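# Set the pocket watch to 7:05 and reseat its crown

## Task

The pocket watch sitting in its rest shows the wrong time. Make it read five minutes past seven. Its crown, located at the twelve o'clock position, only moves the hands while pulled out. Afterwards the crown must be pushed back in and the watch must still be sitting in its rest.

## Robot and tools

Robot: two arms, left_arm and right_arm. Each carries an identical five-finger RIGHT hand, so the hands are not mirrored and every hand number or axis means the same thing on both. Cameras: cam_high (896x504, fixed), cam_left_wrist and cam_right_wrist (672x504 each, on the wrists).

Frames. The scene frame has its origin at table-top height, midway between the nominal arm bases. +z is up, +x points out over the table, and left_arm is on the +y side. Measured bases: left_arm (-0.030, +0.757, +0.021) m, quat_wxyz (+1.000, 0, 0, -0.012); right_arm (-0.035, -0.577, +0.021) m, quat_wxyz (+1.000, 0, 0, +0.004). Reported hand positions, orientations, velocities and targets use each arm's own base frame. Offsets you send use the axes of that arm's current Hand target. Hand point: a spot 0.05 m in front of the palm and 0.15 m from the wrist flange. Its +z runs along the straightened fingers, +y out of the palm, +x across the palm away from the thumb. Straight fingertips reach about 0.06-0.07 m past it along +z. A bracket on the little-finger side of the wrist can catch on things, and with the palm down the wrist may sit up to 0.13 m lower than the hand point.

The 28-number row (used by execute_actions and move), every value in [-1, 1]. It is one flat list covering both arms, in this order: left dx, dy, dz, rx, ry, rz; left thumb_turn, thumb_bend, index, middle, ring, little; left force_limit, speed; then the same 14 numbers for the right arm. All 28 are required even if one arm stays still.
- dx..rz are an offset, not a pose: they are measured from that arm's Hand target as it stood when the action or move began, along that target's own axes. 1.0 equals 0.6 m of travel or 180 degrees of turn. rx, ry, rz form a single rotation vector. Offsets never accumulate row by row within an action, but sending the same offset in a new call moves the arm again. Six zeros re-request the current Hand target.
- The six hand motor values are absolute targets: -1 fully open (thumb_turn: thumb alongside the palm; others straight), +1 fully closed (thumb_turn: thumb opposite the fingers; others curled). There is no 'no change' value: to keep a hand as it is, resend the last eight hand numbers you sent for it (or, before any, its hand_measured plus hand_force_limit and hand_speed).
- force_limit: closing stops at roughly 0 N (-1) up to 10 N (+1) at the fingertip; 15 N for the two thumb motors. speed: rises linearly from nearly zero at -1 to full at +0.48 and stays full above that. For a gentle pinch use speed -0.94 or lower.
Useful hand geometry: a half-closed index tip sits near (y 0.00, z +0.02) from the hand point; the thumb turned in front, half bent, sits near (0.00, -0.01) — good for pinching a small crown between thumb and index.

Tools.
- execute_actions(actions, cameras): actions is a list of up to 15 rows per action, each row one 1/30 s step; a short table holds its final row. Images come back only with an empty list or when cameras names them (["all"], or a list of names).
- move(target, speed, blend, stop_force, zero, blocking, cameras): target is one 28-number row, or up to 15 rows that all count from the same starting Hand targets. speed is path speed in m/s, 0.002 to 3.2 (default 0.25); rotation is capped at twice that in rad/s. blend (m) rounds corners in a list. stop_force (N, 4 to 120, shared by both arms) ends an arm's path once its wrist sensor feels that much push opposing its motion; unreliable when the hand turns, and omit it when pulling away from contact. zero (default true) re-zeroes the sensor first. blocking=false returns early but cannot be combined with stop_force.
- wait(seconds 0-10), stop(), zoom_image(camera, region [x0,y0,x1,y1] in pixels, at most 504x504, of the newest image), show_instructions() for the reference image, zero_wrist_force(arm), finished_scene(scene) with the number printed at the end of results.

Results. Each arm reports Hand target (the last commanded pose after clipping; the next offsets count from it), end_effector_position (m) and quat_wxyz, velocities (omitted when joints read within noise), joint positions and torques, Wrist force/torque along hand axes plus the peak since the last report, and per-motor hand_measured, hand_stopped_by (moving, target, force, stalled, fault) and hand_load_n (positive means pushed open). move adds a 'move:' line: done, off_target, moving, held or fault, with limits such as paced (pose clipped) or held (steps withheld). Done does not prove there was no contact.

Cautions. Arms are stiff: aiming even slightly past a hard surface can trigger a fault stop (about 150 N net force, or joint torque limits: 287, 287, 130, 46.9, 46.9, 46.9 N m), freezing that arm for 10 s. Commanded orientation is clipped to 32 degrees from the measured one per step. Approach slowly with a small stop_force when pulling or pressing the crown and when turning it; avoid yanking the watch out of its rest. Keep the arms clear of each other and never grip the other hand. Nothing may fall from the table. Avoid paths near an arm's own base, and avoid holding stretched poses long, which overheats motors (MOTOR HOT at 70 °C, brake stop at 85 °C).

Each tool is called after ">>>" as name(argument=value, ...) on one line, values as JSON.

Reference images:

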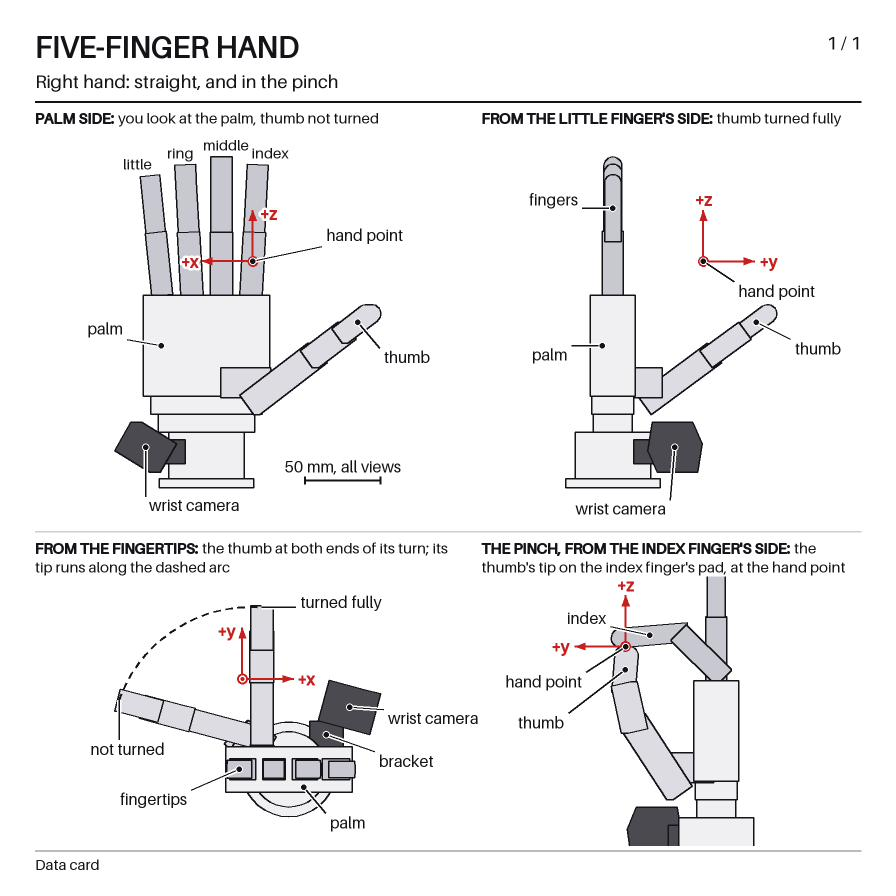

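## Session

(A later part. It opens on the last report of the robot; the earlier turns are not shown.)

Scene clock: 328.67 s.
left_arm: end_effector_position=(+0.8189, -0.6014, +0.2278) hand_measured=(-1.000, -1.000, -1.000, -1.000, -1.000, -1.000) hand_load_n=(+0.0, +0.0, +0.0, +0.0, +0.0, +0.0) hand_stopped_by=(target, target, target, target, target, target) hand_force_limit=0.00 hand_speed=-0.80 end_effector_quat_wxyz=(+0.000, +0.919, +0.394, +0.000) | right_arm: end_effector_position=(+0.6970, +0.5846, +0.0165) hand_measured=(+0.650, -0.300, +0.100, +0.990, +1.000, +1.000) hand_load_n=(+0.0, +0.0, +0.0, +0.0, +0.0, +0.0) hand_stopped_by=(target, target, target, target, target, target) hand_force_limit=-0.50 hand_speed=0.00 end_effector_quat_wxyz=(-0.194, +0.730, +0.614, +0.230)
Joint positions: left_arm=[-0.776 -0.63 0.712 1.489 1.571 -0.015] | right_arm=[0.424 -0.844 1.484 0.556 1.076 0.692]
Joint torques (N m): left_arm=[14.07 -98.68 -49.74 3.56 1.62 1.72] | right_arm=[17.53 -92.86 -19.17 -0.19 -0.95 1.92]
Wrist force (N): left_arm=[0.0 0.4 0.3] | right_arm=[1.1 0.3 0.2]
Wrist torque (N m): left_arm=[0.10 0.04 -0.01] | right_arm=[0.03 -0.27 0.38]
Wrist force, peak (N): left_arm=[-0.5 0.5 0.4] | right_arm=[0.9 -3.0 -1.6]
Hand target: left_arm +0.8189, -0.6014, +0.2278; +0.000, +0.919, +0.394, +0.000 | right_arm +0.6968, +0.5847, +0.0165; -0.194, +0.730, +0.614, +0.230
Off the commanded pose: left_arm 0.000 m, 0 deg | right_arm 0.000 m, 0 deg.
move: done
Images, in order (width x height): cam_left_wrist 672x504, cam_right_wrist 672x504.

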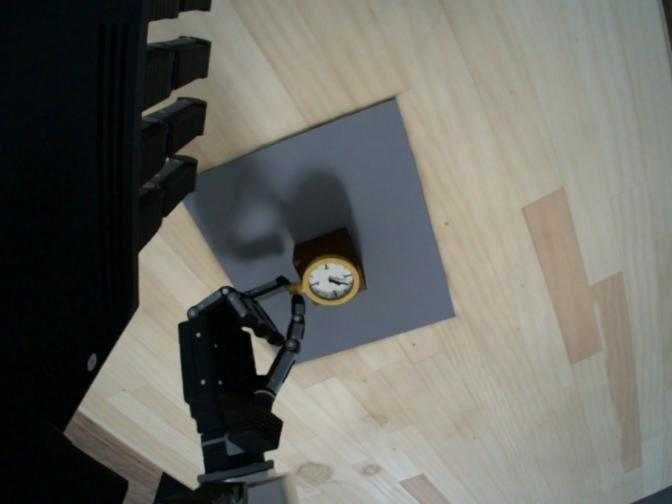

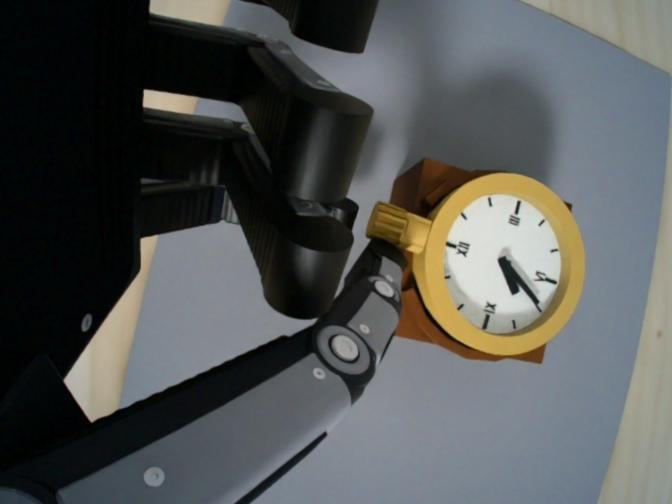

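>>> move(target=[[0,0,0,0,0,0,-1,-1,-1,-1,-1,-1,0,-0.8, 0,0,0,0,0,0,0.65,-0.2,0.1,0.99,1,1,-0.8,-0.9],[0,0,0,0,0,0,-1,-1,-1,-1,-1,-1,0,-0.8, 0,0.0083,0,0,0,0,0.65,-0.2,0.1,0.99,1,1,-0.8,-0.9]], speed=0.03, cameras=["cam_left_wrist","cam_right_wrist"])

>>> zoom_image(camera="cam_left_wrist", region=[230, 240, 350, 330])

>>> zoom_image(camera="cam_right_wrist", region=[280, 170, 520, 350])

Scene clock: 352.37 s.
left_arm: end_effector_position=(+0.8189, -0.6014, +0.2278) hand_measured=(-1.000, -1.000, -1.000, -1.000, -1.000, -1.000) hand_load_n=(+0.0, +0.0, +0.0, +0.0, +0.0, +0.0) hand_stopped_by=(target, target, target, target, target, target) hand_force_limit=0.00 hand_speed=-0.80 end_effector_quat_wxyz=(+0.000, +0.919, +0.394, +0.000) | right_arm: end_effector_position=(+0.7018, +0.5839, +0.0165) hand_measured=(+0.650, -0.200, +0.100, +0.990, +1.000, +1.000) hand_load_n=(+0.0, +0.0, +0.0, +0.0, +0.0, +0.0) hand_stopped_by=(target, target, target, target, target, target) hand_force_limit=-0.80 hand_speed=-0.90 end_effector_quat_wxyz=(-0.194, +0.730, +0.614, +0.230)
Joint positions: left_arm=[-0.776 -0.63 0.712 1.489 1.571 -0.015] | right_arm=[0.42 -0.839 1.476 0.561 1.075 0.688]
Joint torques (N m): left_arm=[13.29 -99.31 -50.35 4.58 1.59 1.63] | right_arm=[-3.47 -76.52 -30.65 5.15 -2.6 -1.56]
Wrist force (N): left_arm=[-0.1 0.1 0.3] | right_arm=[1.3 0.0 -0.1]
Wrist torque (N m): left_arm=[0.06 0.05 -0.02] | right_arm=[0.03 -0.34 0.41]
Wrist force, peak (N): left_arm=[-0.4 0.5 0.8] | right_arm=[1.6 0.6 -0.1]
Hand target: left_arm +0.8189, -0.6014, +0.2278; +0.000, +0.919, +0.394, +0.000 | right_arm +0.7017, +0.5839, +0.0165; -0.194, +0.730, +0.614, +0.230
Off the commanded pose: left_arm 0.000 m, 0 deg | right_arm 0.000 m, 0 deg.
move: done
Images, in order (width x height): cam_left_wrist 672x504, cam_right_wrist 672x504.

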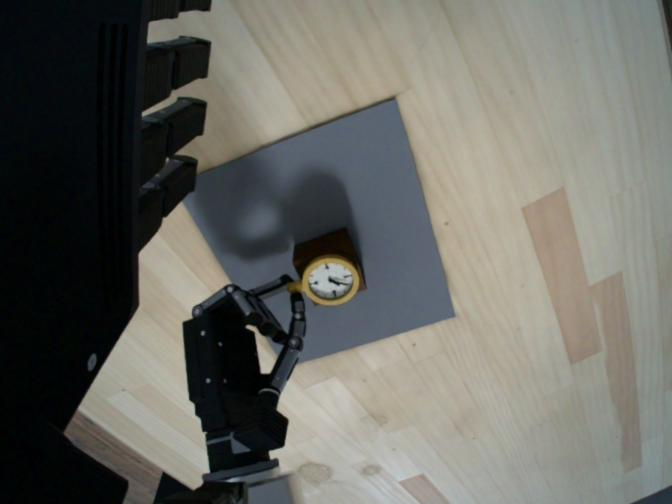

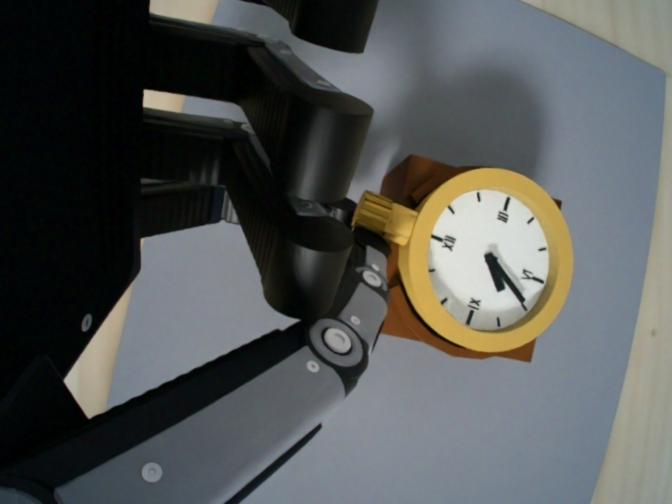

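Scaled by 4.200 from the camera's 672x504 image, which has a finer 960x720 frame.

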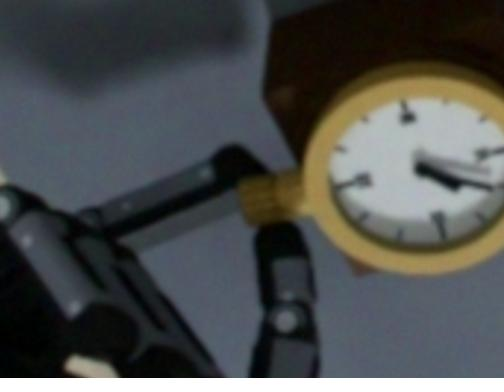

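Scaled by 2.100 from the camera's 672x504 image, which has a finer 960x720 frame.

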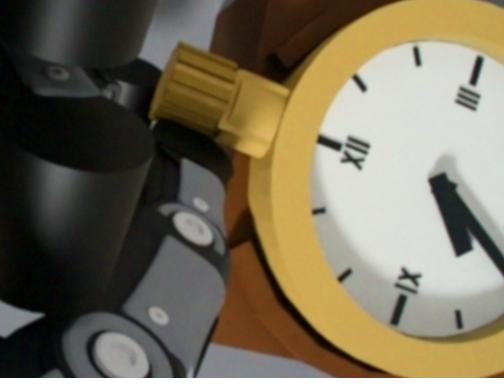

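>>> move(target=[[0,0,0,0,0,0,-1,-1,-1,-1,-1,-1,0,-0.8, 0.005,0,0,0,0,0,0.65,-0.2,0.1,0.99,1,1,-0.8,-0.9],[0,0,0,0,0,0,-1,-1,-1,-1,-1,-1,0,-0.8, 0.005,0,0,0,0,0,0.65,0.2,0.1,0.99,1,1,-0.8,-0.93]], speed=0.03, cameras=["cam_left_wrist","cam_right_wrist"])

>>> zoom_image(camera="cam_left_wrist", region=[230, 240, 350, 330])

>>> zoom_image(camera="cam_right_wrist", region=[280, 170, 520, 350])

Scene clock: 364.67 s.
left_arm: end_effector_position=(+0.8189, -0.6014, +0.2278) hand_measured=(-1.000, -1.000, -1.000, -1.000, -1.000, -1.000) hand_load_n=(+0.0, +0.0, +0.0, +0.0, +0.0, +0.0) hand_stopped_by=(target, target, target, target, target, target) hand_force_limit=0.00 hand_speed=-0.80 end_effector_quat_wxyz=(+0.000, +0.919, +0.394, +0.000) | right_arm: end_effector_position=(+0.7021, +0.5863, +0.0182) hand_measured=(+0.650, +0.200, +0.100, +0.990, +1.000, +1.000) hand_load_n=(+0.0, +0.0, +0.0, +0.0, +0.5, +0.0) hand_stopped_by=(target, target, target, target, target, target) hand_force_limit=-0.80 hand_speed=-0.93 end_effector_quat_wxyz=(-0.194, +0.730, +0.614, +0.230)
Joint positions: left_arm=[-0.776 -0.63 0.712 1.489 1.571 -0.015] | right_arm=[0.423 -0.838 1.471 0.564 1.076 0.691]
Joint torques (N m): left_arm=[13.83 -99.69 -50.25 4.42 1.67 1.57] | right_arm=[-8.85 -68.84 -21.37 0.14 -1.99 -1.92]
Wrist force (N): left_arm=[-0.2 0.3 0.4] | right_arm=[0.9 -0.2 -0.2]
Wrist torque (N m): left_arm=[0.07 0.05 -0.02] | right_arm=[-0.02 -0.23 0.02]
Wrist force, peak (N): left_arm=[-0.1 0.8 0.5] | right_arm=[1.7 0.1 0.2]
Hand target: left_arm +0.8189, -0.6014, +0.2278; +0.000, +0.919, +0.394, +0.000 | right_arm +0.7021, +0.5863, +0.0182; -0.194, +0.730, +0.614, +0.230
Off the commanded pose: left_arm 0.000 m, 0 deg | right_arm 0.000 m, 0 deg.
move: done
Images, in order (width x height): cam_left_wrist 672x504, cam_right_wrist 672x504.

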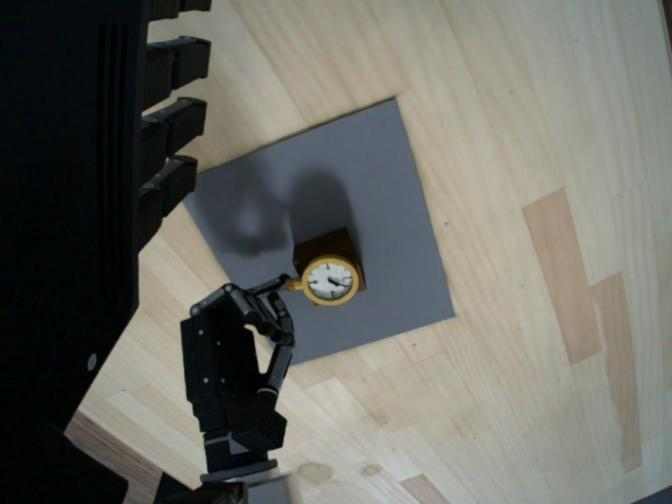

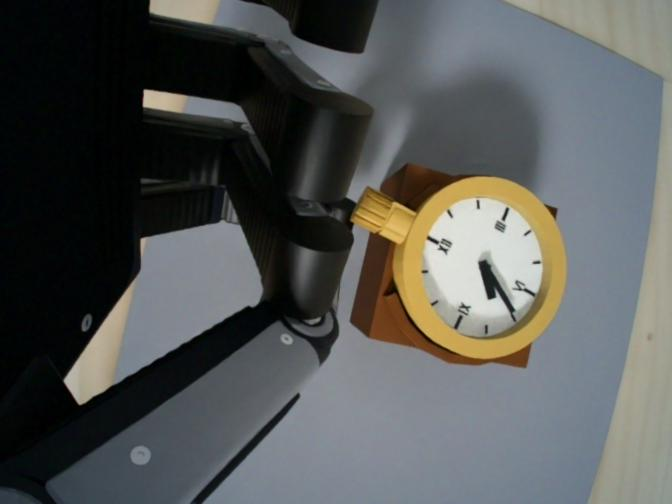

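Scaled by 4.200 from the camera's 672x504 image, which has a finer 960x720 frame.

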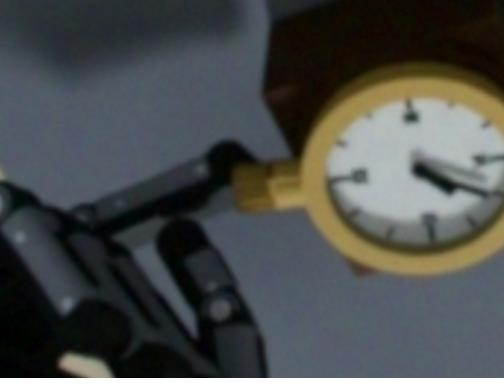

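Scaled by 2.100 from the camera's 672x504 image, which has a finer 960x720 frame.

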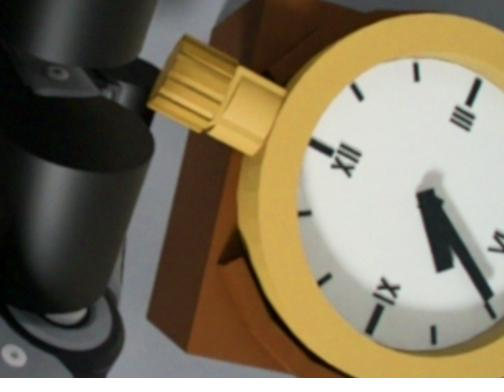

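>>> move(target=[[0,0,0,0,0,0,-1,-1,-1,-1,-1,-1,0,-0.8, 0,-0.0333,0,0,0,0,0.65,0.2,0.1,0.99,1,1,-0.8,-0.93],[0,0,0,0,0,0,-1,-1,-1,-1,-1,-1,0,-0.8, 0,-0.0333,-0.00667,0,0,0,0.65,0.0,-0.1,0.99,1,1,-0.8,-0.5]], speed=0.05, cameras=["cam_left_wrist","cam_right_wrist"])

>>> zoom_image(camera="cam_left_wrist", region=[230, 240, 350, 330])

>>> zoom_image(camera="cam_right_wrist", region=[280, 170, 520, 350])

Scene clock: 382.17 s.
left_arm: end_effector_position=(+0.8189, -0.6014, +0.2278) hand_measured=(-1.000, -1.000, -1.000, -1.000, -1.000, -1.000) hand_load_n=(+0.0, +0.0, +0.0, +0.0, +0.0, +0.0) hand_stopped_by=(target, target, target, target, target, target) hand_force_limit=0.00 hand_speed=-0.80 end_effector_quat_wxyz=(+0.000, +0.919, +0.394, +0.000) | right_arm: end_effector_position=(+0.6821, +0.5874, +0.0215) hand_measured=(+0.650, +0.000, -0.100, +0.990, +1.000, +1.000) hand_load_n=(+0.0, +0.0, +0.0, +0.0, +0.0, +0.0) hand_stopped_by=(target, target, target, target, target, target) hand_force_limit=-0.80 hand_speed=-0.50 end_effector_quat_wxyz=(-0.194, +0.730, +0.614, +0.230)
Joint positions: left_arm=[-0.776 -0.63 0.712 1.489 1.571 -0.015] | right_arm=[0.435 -0.863 1.509 0.545 1.08 0.704]
Joint torques (N m): left_arm=[14.52 -100.28 -50.4 4.33 1.74 1.63] | right_arm=[15.83 -62.46 -40.01 -0.14 -2.25 1.9]
Wrist force (N): left_arm=[0.0 0.0 0.2] | right_arm=[1.1 0.0 0.2]
Wrist torque (N m): left_arm=[0.04 0.03 -0.02] | right_arm=[-0.01 -0.28 0.37]
Wrist force, peak (N): left_arm=[-0.5 0.6 0.3] | right_arm=[1.9 -0.2 -0.3]
Hand target: left_arm +0.8189, -0.6014, +0.2278; +0.000, +0.919, +0.394, +0.000 | right_arm +0.6820, +0.5874, +0.0215; -0.194, +0.730, +0.614, +0.230
Off the commanded pose: left_arm 0.000 m, 0 deg | right_arm 0.000 m, 0 deg.
move: done
Images, in order (width x height): cam_left_wrist 672x504, cam_right_wrist 672x504.

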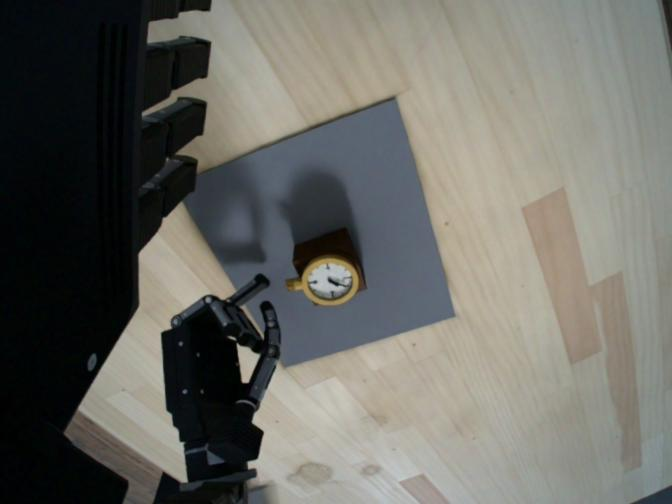

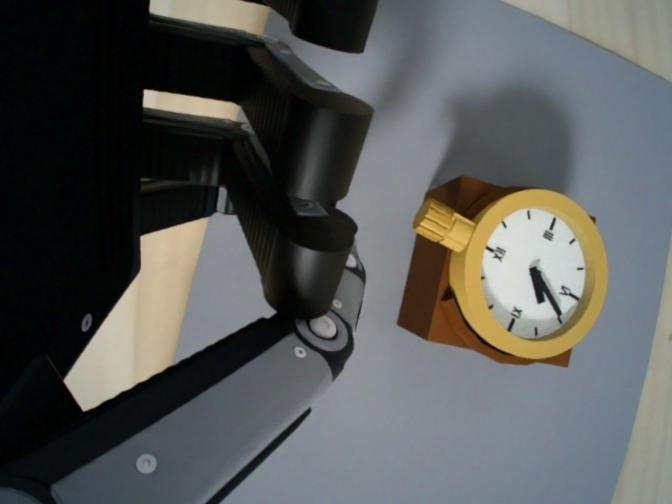

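Scaled by 4.200 from the camera's 672x504 image, which has a finer 960x720 frame.

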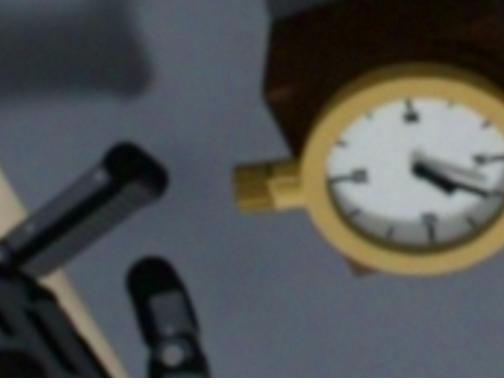

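Scaled by 2.100 from the camera's 672x504 image, which has a finer 960x720 frame.

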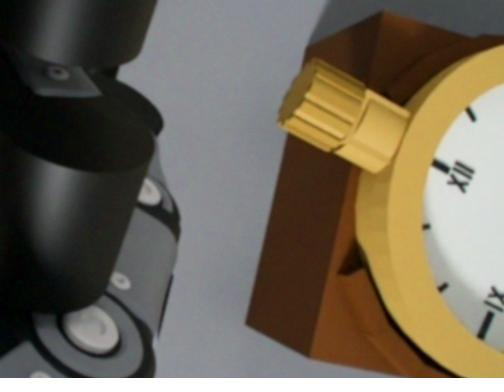

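>>> move(target=[0,0,0,0,0,0,-1,-1,-1,-1,-1,-1,0,-0.8, 0.0092,0,0.0052,0,0.1944,0,0.65,0.0,-0.1,0.99,1,1,-0.8,-0.5], speed=0.15, cameras=["cam_left_wrist","cam_right_wrist","cam_high"])

>>> zoom_image(camera="cam_left_wrist", region=[230, 240, 350, 330])

>>> zoom_image(camera="cam_right_wrist", region=[280, 170, 520, 350])

>>> zoom_image(camera="cam_high", region=[420, 220, 500, 290])

Scene clock: 399.70 s.
left_arm: end_effector_position=(+0.8189, -0.6014, +0.2278) hand_measured=(-1.000, -1.000, -1.000, -1.000, -1.000, -1.000) hand_load_n=(+0.0, +0.0, +0.0, +0.0, +0.0, +0.0) hand_stopped_by=(target, target, target, target, target, target) hand_force_limit=0.00 hand_speed=-0.80 end_effector_quat_wxyz=(+0.000, +0.919, +0.394, +0.000) | right_arm: end_effector_position=(+0.6831, +0.5935, +0.0221) hand_measured=(+0.650, +0.000, -0.100, +0.990, +1.000, +1.000) hand_load_n=(+0.5, +0.0, +0.0, +0.0, +0.0, +0.0) hand_stopped_by=(target, target, target, target, target, target) hand_force_limit=-0.80 hand_speed=-0.50 end_effector_quat_wxyz=(-0.369, +0.627, +0.527, +0.439)
Joint positions: left_arm=[-0.776 -0.63 0.712 1.489 1.571 -0.015] | right_arm=[0.306 -0.926 1.788 -0.193 0.584 0.988]
Joint torques (N m): left_arm=[13.88 -100.12 -50.19 4.39 1.66 1.63] | right_arm=[16.39 -80.9 -35.65 1.03 -1.68 -1.11]
Wrist force (N): left_arm=[-0.3 0.2 0.3] | right_arm=[2.2 0.4 0.3]
Wrist torque (N m): left_arm=[0.07 0.07 -0.03] | right_arm=[-0.01 -0.55 0.53]
Wrist force, peak (N): left_arm=[-0.5 0.6 0.4] | right_arm=[2.6 0.3 1.0]
Hand target: left_arm +0.8189, -0.6014, +0.2278; +0.000, +0.919, +0.394, +0.000 | right_arm +0.6831, +0.5937, +0.0221; -0.369, +0.627, +0.527, +0.439
Off the commanded pose: left_arm 0.000 m, 0 deg | right_arm 0.000 m, 0 deg.
move: done

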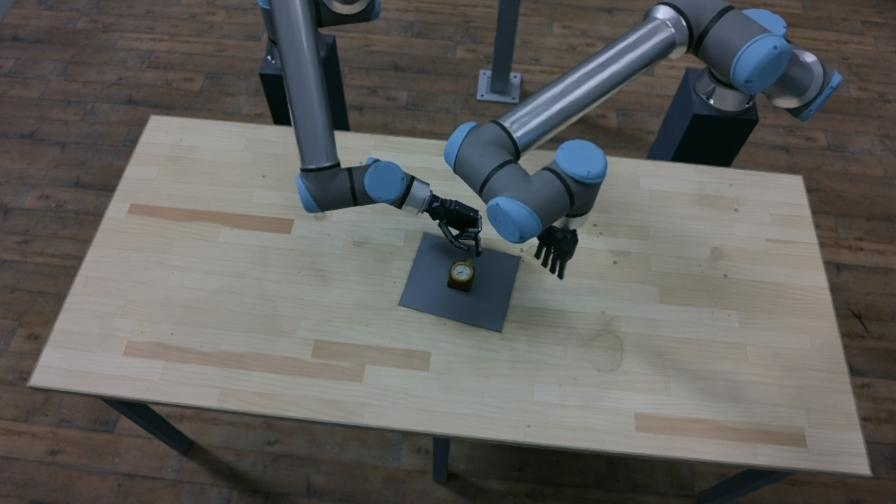

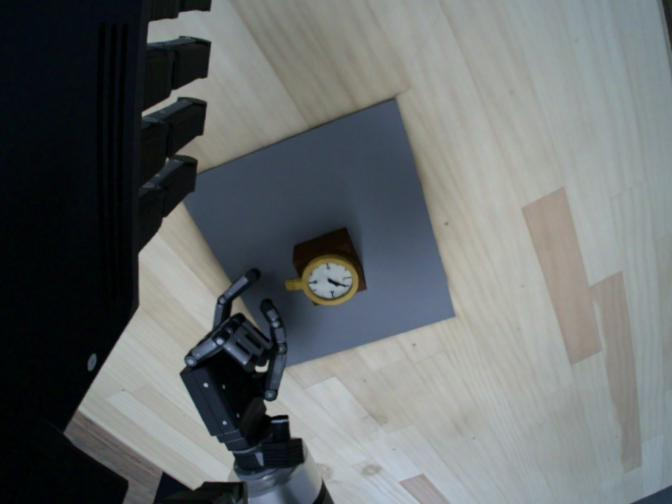

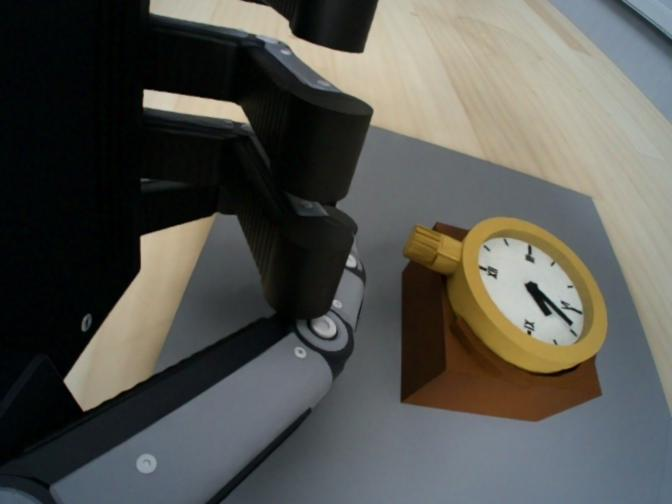

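Scaled by 4.200 from the camera's 672x504 image, which has a finer 960x720 frame.

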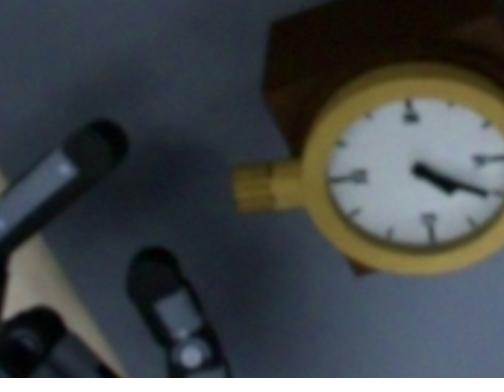

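Scaled by 2.100 from the camera's 672x504 image, which has a finer 960x720 frame.

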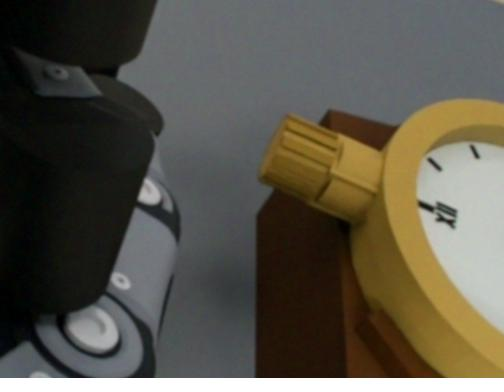

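Scaled by 6.300 from the camera's 896x504 image, which has a finer 1280x720 frame.

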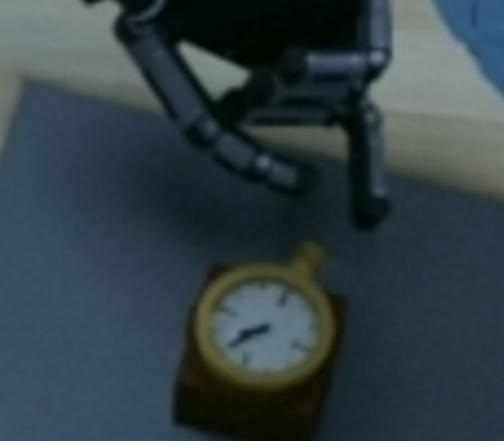

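>>> move(target=[0,0,0,0,0,0,-1,-1,-1,-1,-1,-1,0,-0.8, -0.005,0.03,-0.0073,0,0,0,0.65,0.0,-0.1,0.99,1,1,-0.8,-0.5], speed=0.05, cameras=["cam_left_wrist","cam_right_wrist","cam_high"])

>>> zoom_image(camera="cam_left_wrist", region=[230, 240, 350, 330])

>>> zoom_image(camera="cam_high", region=[420, 220, 500, 290])

Scene clock: 424.93 s.
left_arm: end_effector_position=(+0.8189, -0.6014, +0.2278) hand_measured=(-1.000, -1.000, -1.000, -1.000, -1.000, -1.000) hand_load_n=(+0.0, +0.0, +0.0, +0.0, +0.0, +0.0) hand_stopped_by=(target, target, target, target, target, target) hand_force_limit=0.00 hand_speed=-0.80 end_effector_quat_wxyz=(+0.000, +0.919, +0.394, +0.000) | right_arm: end_effector_position=(+0.7002, +0.5854, +0.0207) hand_measured=(+0.650, +0.000, -0.100, +0.990, +1.000, +1.000) hand_load_n=(+0.0, +0.0, +0.0, +0.0, +0.0, +0.0) hand_stopped_by=(target, target, target, target, target, target) hand_force_limit=-0.80 hand_speed=-0.50 end_effector_quat_wxyz=(-0.369, +0.627, +0.527, +0.439)
Joint positions: left_arm=[-0.776 -0.63 0.712 1.489 1.571 -0.015] | right_arm=[0.287 -0.909 1.761 -0.166 0.569 0.966]
Joint torques (N m): left_arm=[13.57 -99.63 -49.74 4.35 1.73 1.67] | right_arm=[16.29 -93.14 -13.02 -1.48 0.06 1.96]
Wrist force (N): left_arm=[0.0 0.3 -0.1] | right_arm=[2.4 0.1 0.8]
Wrist torque (N m): left_arm=[0.11 0.04 -0.01] | right_arm=[-0.11 -0.61 0.52]
Wrist force, peak (N): left_arm=[-0.3 0.7 0.5] | right_arm=[2.6 -0.9 1.0]
Hand target: left_arm +0.8189, -0.6014, +0.2278; +0.000, +0.919, +0.394, +0.000 | right_arm +0.7000, +0.5855, +0.0208; -0.369, +0.627, +0.527, +0.439
Off the commanded pose: left_arm 0.000 m, 0 deg | right_arm 0.000 m, 0 deg.
move: done

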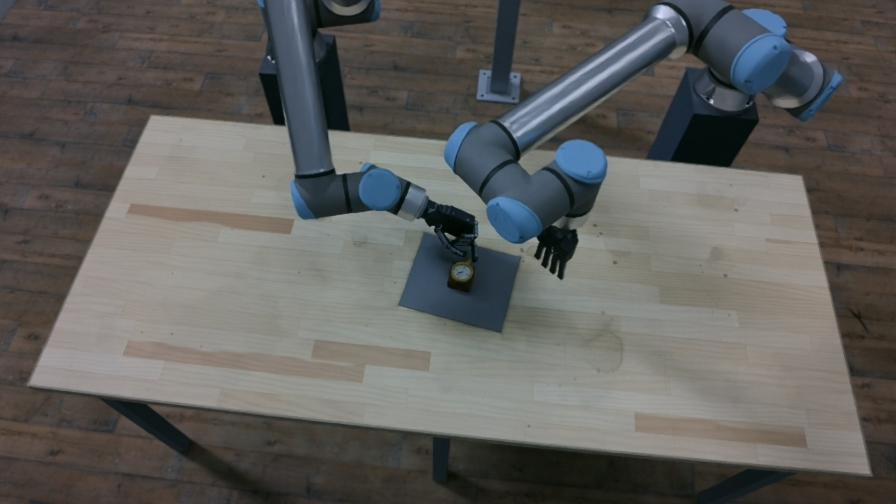

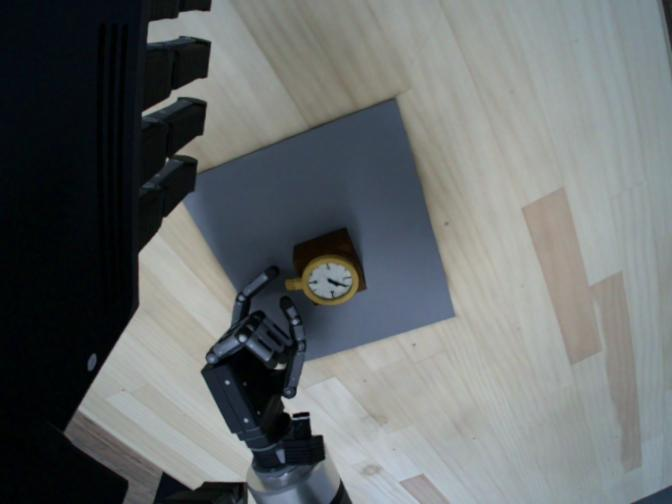

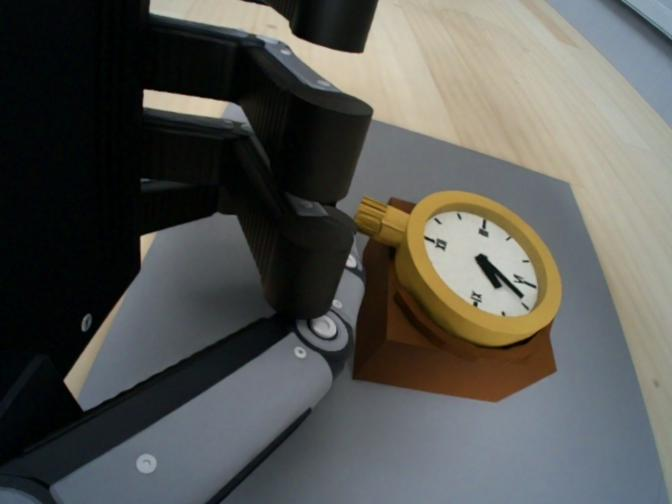

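Scaled by 4.200 from the camera's 672x504 image, which has a finer 960x720 frame.

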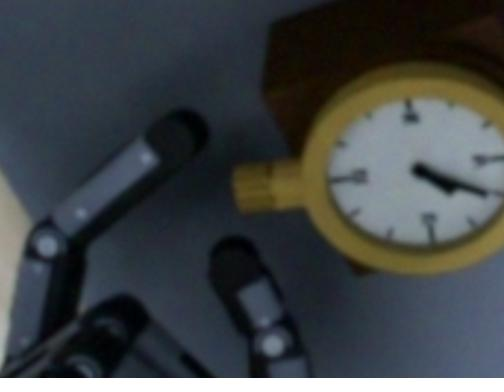

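Scaled by 6.300 from the camera's 896x504 image, which has a finer 1280x720 frame.

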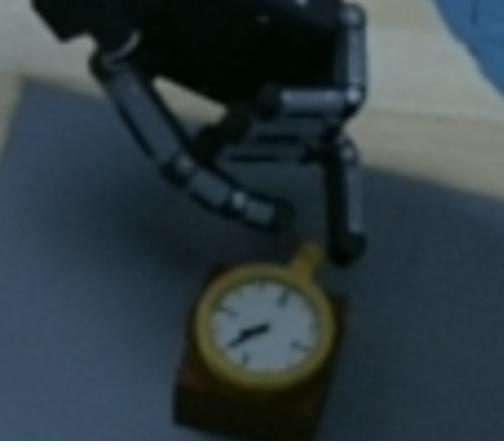

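>>> move(target=[[0,0,0,0,0,0,-1,-1,-1,-1,-1,-1,0,-0.8, 0,0.02,0,0,0,0,0.65,0.06,-0.1,0.99,1,1,-0.6,-0.9],[0,0,0,0,0,0,-1,-1,-1,-1,-1,-1,0,-0.8, 0,0.02,0,0,0,0,0.65,0.06,0.5,0.99,1,1,-0.6,-0.93]], speed=0.04, cameras=["cam_left_wrist","cam_right_wrist","cam_high"])

>>> zoom_image(camera="cam_left_wrist", region=[230, 240, 350, 330])

>>> zoom_image(camera="cam_high", region=[420, 220, 500, 290])

>>> zoom_image(camera="cam_right_wrist", region=[280, 170, 520, 350])

Scene clock: 434.67 s.
left_arm: end_effector_position=(+0.8189, -0.6014, +0.2278) hand_measured=(-1.000, -1.000, -1.000, -1.000, -1.000, -1.000) hand_load_n=(+0.0, +0.0, +0.0, +0.0, +0.5, +0.0) hand_stopped_by=(target, target, target, target, target, target) hand_force_limit=0.00 hand_speed=-0.80 end_effector_quat_wxyz=(+0.000, +0.919, +0.394, +0.000) | right_arm: end_effector_position=(+0.7118, +0.5835, +0.0208) hand_measured=(+0.650, +0.060, +0.036, +0.990, +1.000, +1.000) hand_load_n=(+0.5, +0.0, +2.0, +0.0, +0.0, +0.0) hand_stopped_by=(target, target, force, target, target, target) hand_force_limit=-0.60 hand_speed=-0.93 end_effector_quat_wxyz=(-0.369, +0.627, +0.527, +0.439)
Joint positions: left_arm=[-0.776 -0.63 0.712 1.489 1.571 -0.015] | right_arm=[0.28 -0.897 1.74 -0.148 0.563 0.957]
Joint torques (N m): left_arm=[12.44 -99.79 -49.9 4.35 1.5 1.47] | right_arm=[16.46 -95.44 -15.09 -1.4 0.33 1.91]
Wrist force (N): left_arm=[-0.1 0.2 0.2] | right_arm=[1.6 -1.0 1.2]
Wrist torque (N m): left_arm=[0.09 0.05 -0.01] | right_arm=[-0.04 -0.56 0.50]
Wrist force, peak (N): left_arm=[-0.3 0.3 0.9] | right_arm=[3.0 -0.2 0.9]
Hand target: left_arm +0.8189, -0.6014, +0.2278; +0.000, +0.919, +0.394, +0.000 | right_arm +0.7118, +0.5835, +0.0208; -0.369, +0.627, +0.527, +0.439
Off the commanded pose: left_arm 0.000 m, 0 deg | right_arm 0.000 m, 0 deg.
move: done

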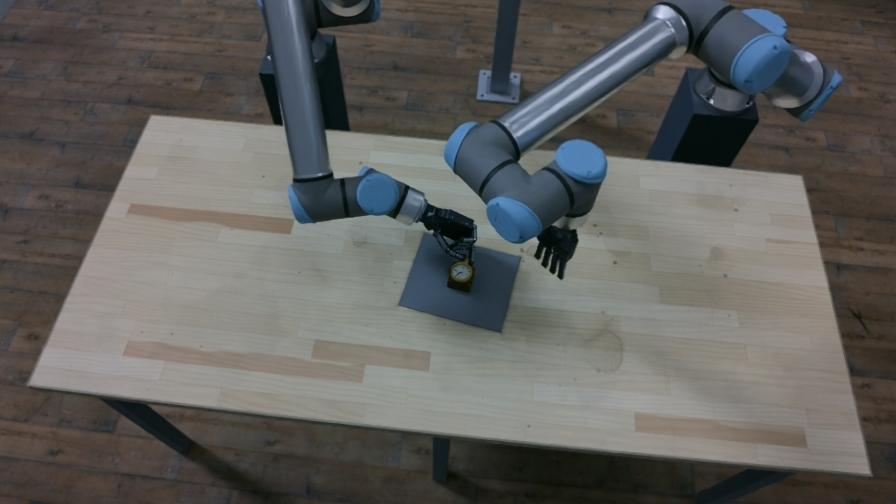

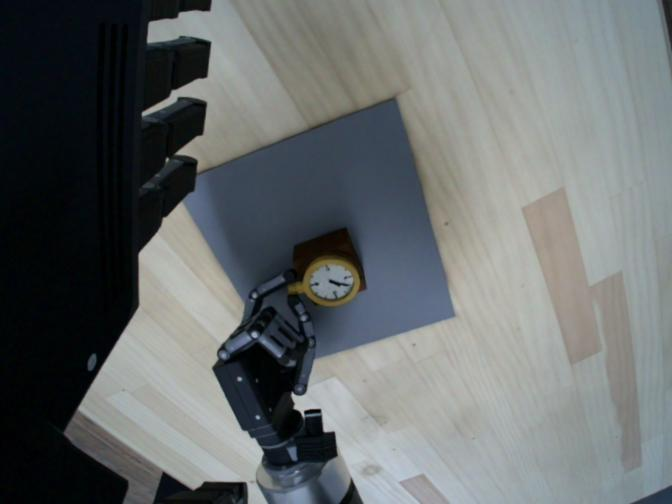

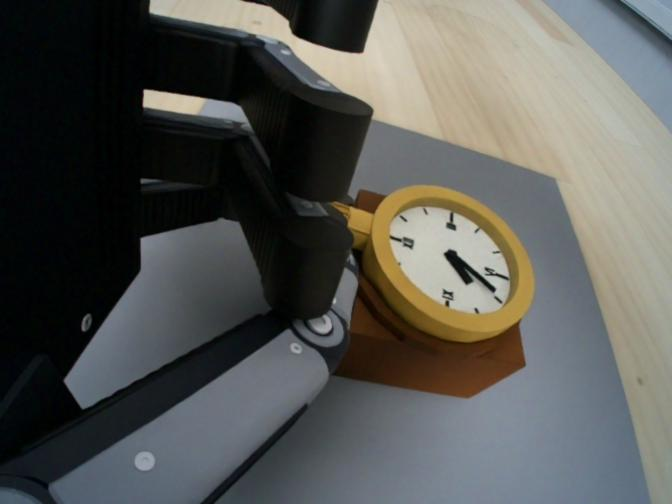

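Scaled by 4.200 from the camera's 672x504 image, which has a finer 960x720 frame.

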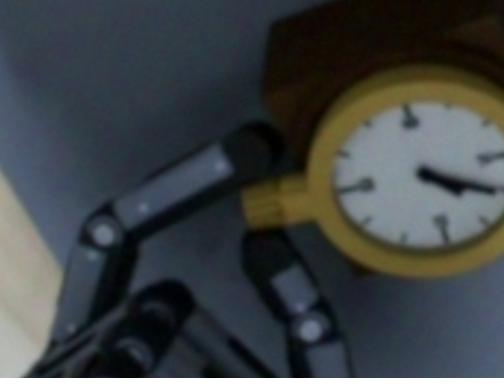

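Scaled by 6.300 from the camera's 896x504 image, which has a finer 1280x720 frame.

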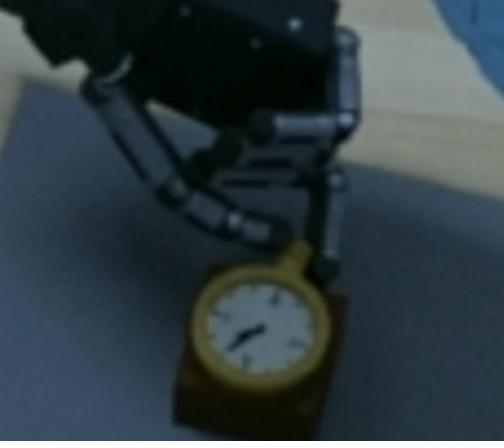

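Scaled by 2.100 from the camera's 672x504 image, which has a finer 960x720 frame.

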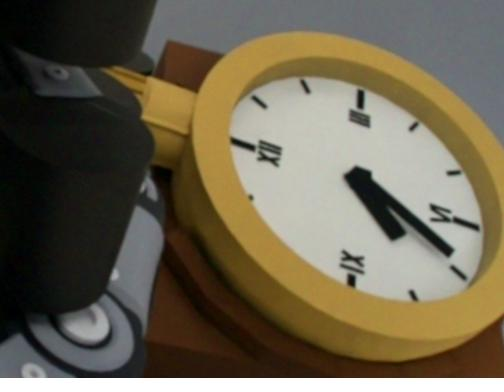

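>>> move(target=[[0,0,0,0,0,0,-1,-1,-1,-1,-1,-1,0,-0.8, 0,0,0,0,0,0,0.65,0.06,0.52,0.99,1,1,0.0,-0.93]], speed=0.04)

>>> move(target=[[0,0,0,0,0,0,-1,-1,-1,-1,-1,-1,0,-0.8, 0,-0.0067,0,0,0,0,0.65,0.06,0.52,0.99,1,1,0.0,-0.93]], speed=0.01, cameras=["cam_left_wrist","cam_right_wrist"])

>>> zoom_image(camera="cam_left_wrist", region=[230, 240, 350, 330])

>>> zoom_image(camera="cam_right_wrist", region=[280, 170, 520, 350])

Scene clock: 441.83 s.
left_arm: end_effector_position=(+0.8189, -0.6014, +0.2278) hand_measured=(-1.000, -1.000, -1.000, -1.000, -1.000, -1.000) hand_load_n=(+0.0, +0.0, +0.0, +0.0, +0.0, +0.0) hand_stopped_by=(target, target, target, target, target, target) hand_force_limit=0.00 hand_speed=-0.80 end_effector_quat_wxyz=(+0.000, +0.919, +0.394, +0.000) | right_arm: end_effector_position=(+0.7118, +0.5835, +0.0208) hand_measured=(+0.650, +0.060, +0.048, +0.990, +1.000, +1.000) hand_load_n=(+0.0, +0.5, +6.0, +0.0, -0.5, +0.0) hand_stopped_by=(target, target, force, target, target, target) hand_force_limit=0.00 hand_speed=-0.93 end_effector_quat_wxyz=(-0.369, +0.627, +0.527, +0.439)
Joint positions: left_arm=[-0.776 -0.63 0.712 1.489 1.571 -0.015] | right_arm=[0.28 -0.897 1.74 -0.148 0.563 0.957]
Joint torques (N m): left_arm=[12.97 -100.97 -49.54 4.18 1.72 1.52] | right_arm=[9.12 -97.05 -27.48 -1.55 0.45 1.94]
Wrist force (N): left_arm=[-0.2 0.3 0.5] | right_arm=[1.8 -2.0 1.3]
Wrist torque (N m): left_arm=[0.07 0.06 -0.03] | right_arm=[-0.02 -0.53 0.49]
Wrist force, peak (N): left_arm=[0.3 0.6 0.5] | right_arm=[2.1 -2.7 2.2]
Hand target: left_arm +0.8189, -0.6014, +0.2278; +0.000, +0.919, +0.394, +0.000 | right_arm +0.7118, +0.5835, +0.0208; -0.369, +0.627, +0.527, +0.439
Off the commanded pose: left_arm 0.000 m, 0 deg | right_arm 0.000 m, 0 deg.
move: done

Scene clock: 442.53 s.
left_arm: end_effector_position=(+0.8189, -0.6014, +0.2278) hand_measured=(-1.000, -1.000, -1.000, -1.000, -1.000, -1.000) hand_load_n=(+0.0, +0.0, +0.0, +0.5, +0.0, +0.0) hand_stopped_by=(target, target, target, target, target, target) hand_force_limit=0.00 hand_speed=-0.80 end_effector_quat_wxyz=(+0.000, +0.919, +0.394, +0.000) | right_arm: end_effector_position=(+0.7078, +0.5842, +0.0208) hand_measured=(+0.650, +0.060, +0.048, +0.990, +1.000, +1.000) hand_load_n=(+0.0, +0.5, +1.5, +0.0, +0.0, +0.0) hand_stopped_by=(target, target, force, target, target, target) hand_force_limit=0.00 hand_speed=-0.93 end_effector_quat_wxyz=(-0.369, +0.627, +0.527, +0.439)
Joint positions: left_arm=[-0.776 -0.63 0.712 1.489 1.571 -0.015] | right_arm=[0.282 -0.901 1.747 -0.154 0.565 0.96]
Joint torques (N m): left_arm=[13.57 -100.48 -49.88 4.25 1.67 1.61] | right_arm=[10.74 -85.3 -22.55 -0.19 0.21 1.88]
Wrist force (N): left_arm=[-0.2 0.3 0.4] | right_arm=[2.5 0.3 0.9]
Wrist torque (N m): left_arm=[0.08 0.05 -0.02] | right_arm=[-0.11 -0.64 0.17]
Wrist force, peak (N): left_arm=[-0.3 0.4 0.5] | right_arm=[1.9 -1.9 1.7]
Hand target: left_arm +0.8189, -0.6014, +0.2278; +0.000, +0.919, +0.394, +0.000 | right_arm +0.7078, +0.5841, +0.0208; -0.369, +0.627, +0.527, +0.439
Off the commanded pose: left_arm 0.000 m, 0 deg | right_arm 0.000 m, 0 deg.
move: done
Images, in order (width x height): cam_left_wrist 672x504, cam_right_wrist 672x504.

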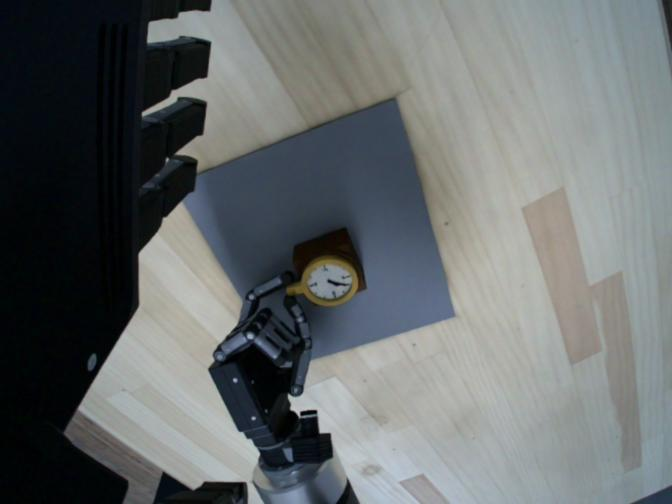

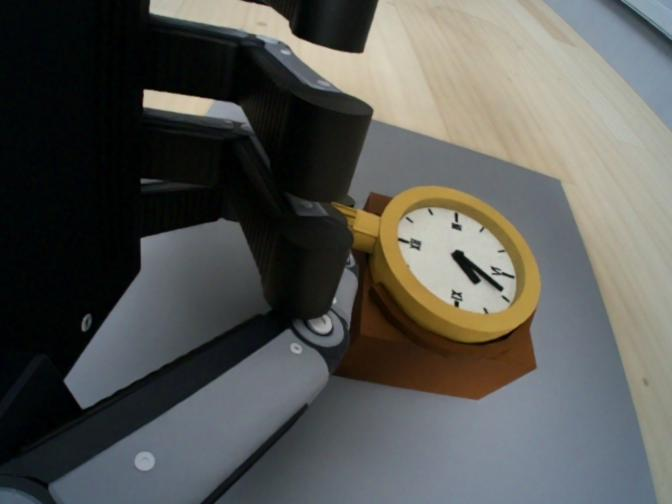

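Scaled by 4.200 from the camera's 672x504 image, which has a finer 960x720 frame.

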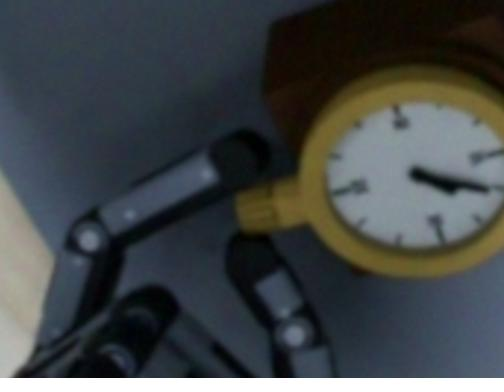

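Scaled by 2.100 from the camera's 672x504 image, which has a finer 960x720 frame.

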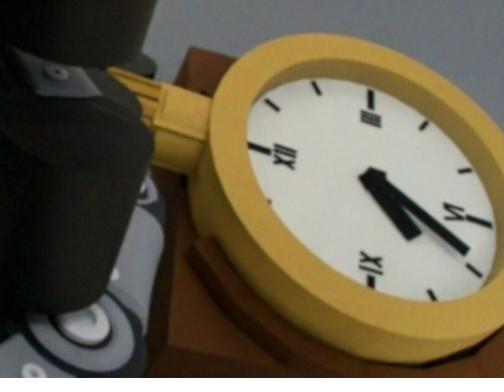

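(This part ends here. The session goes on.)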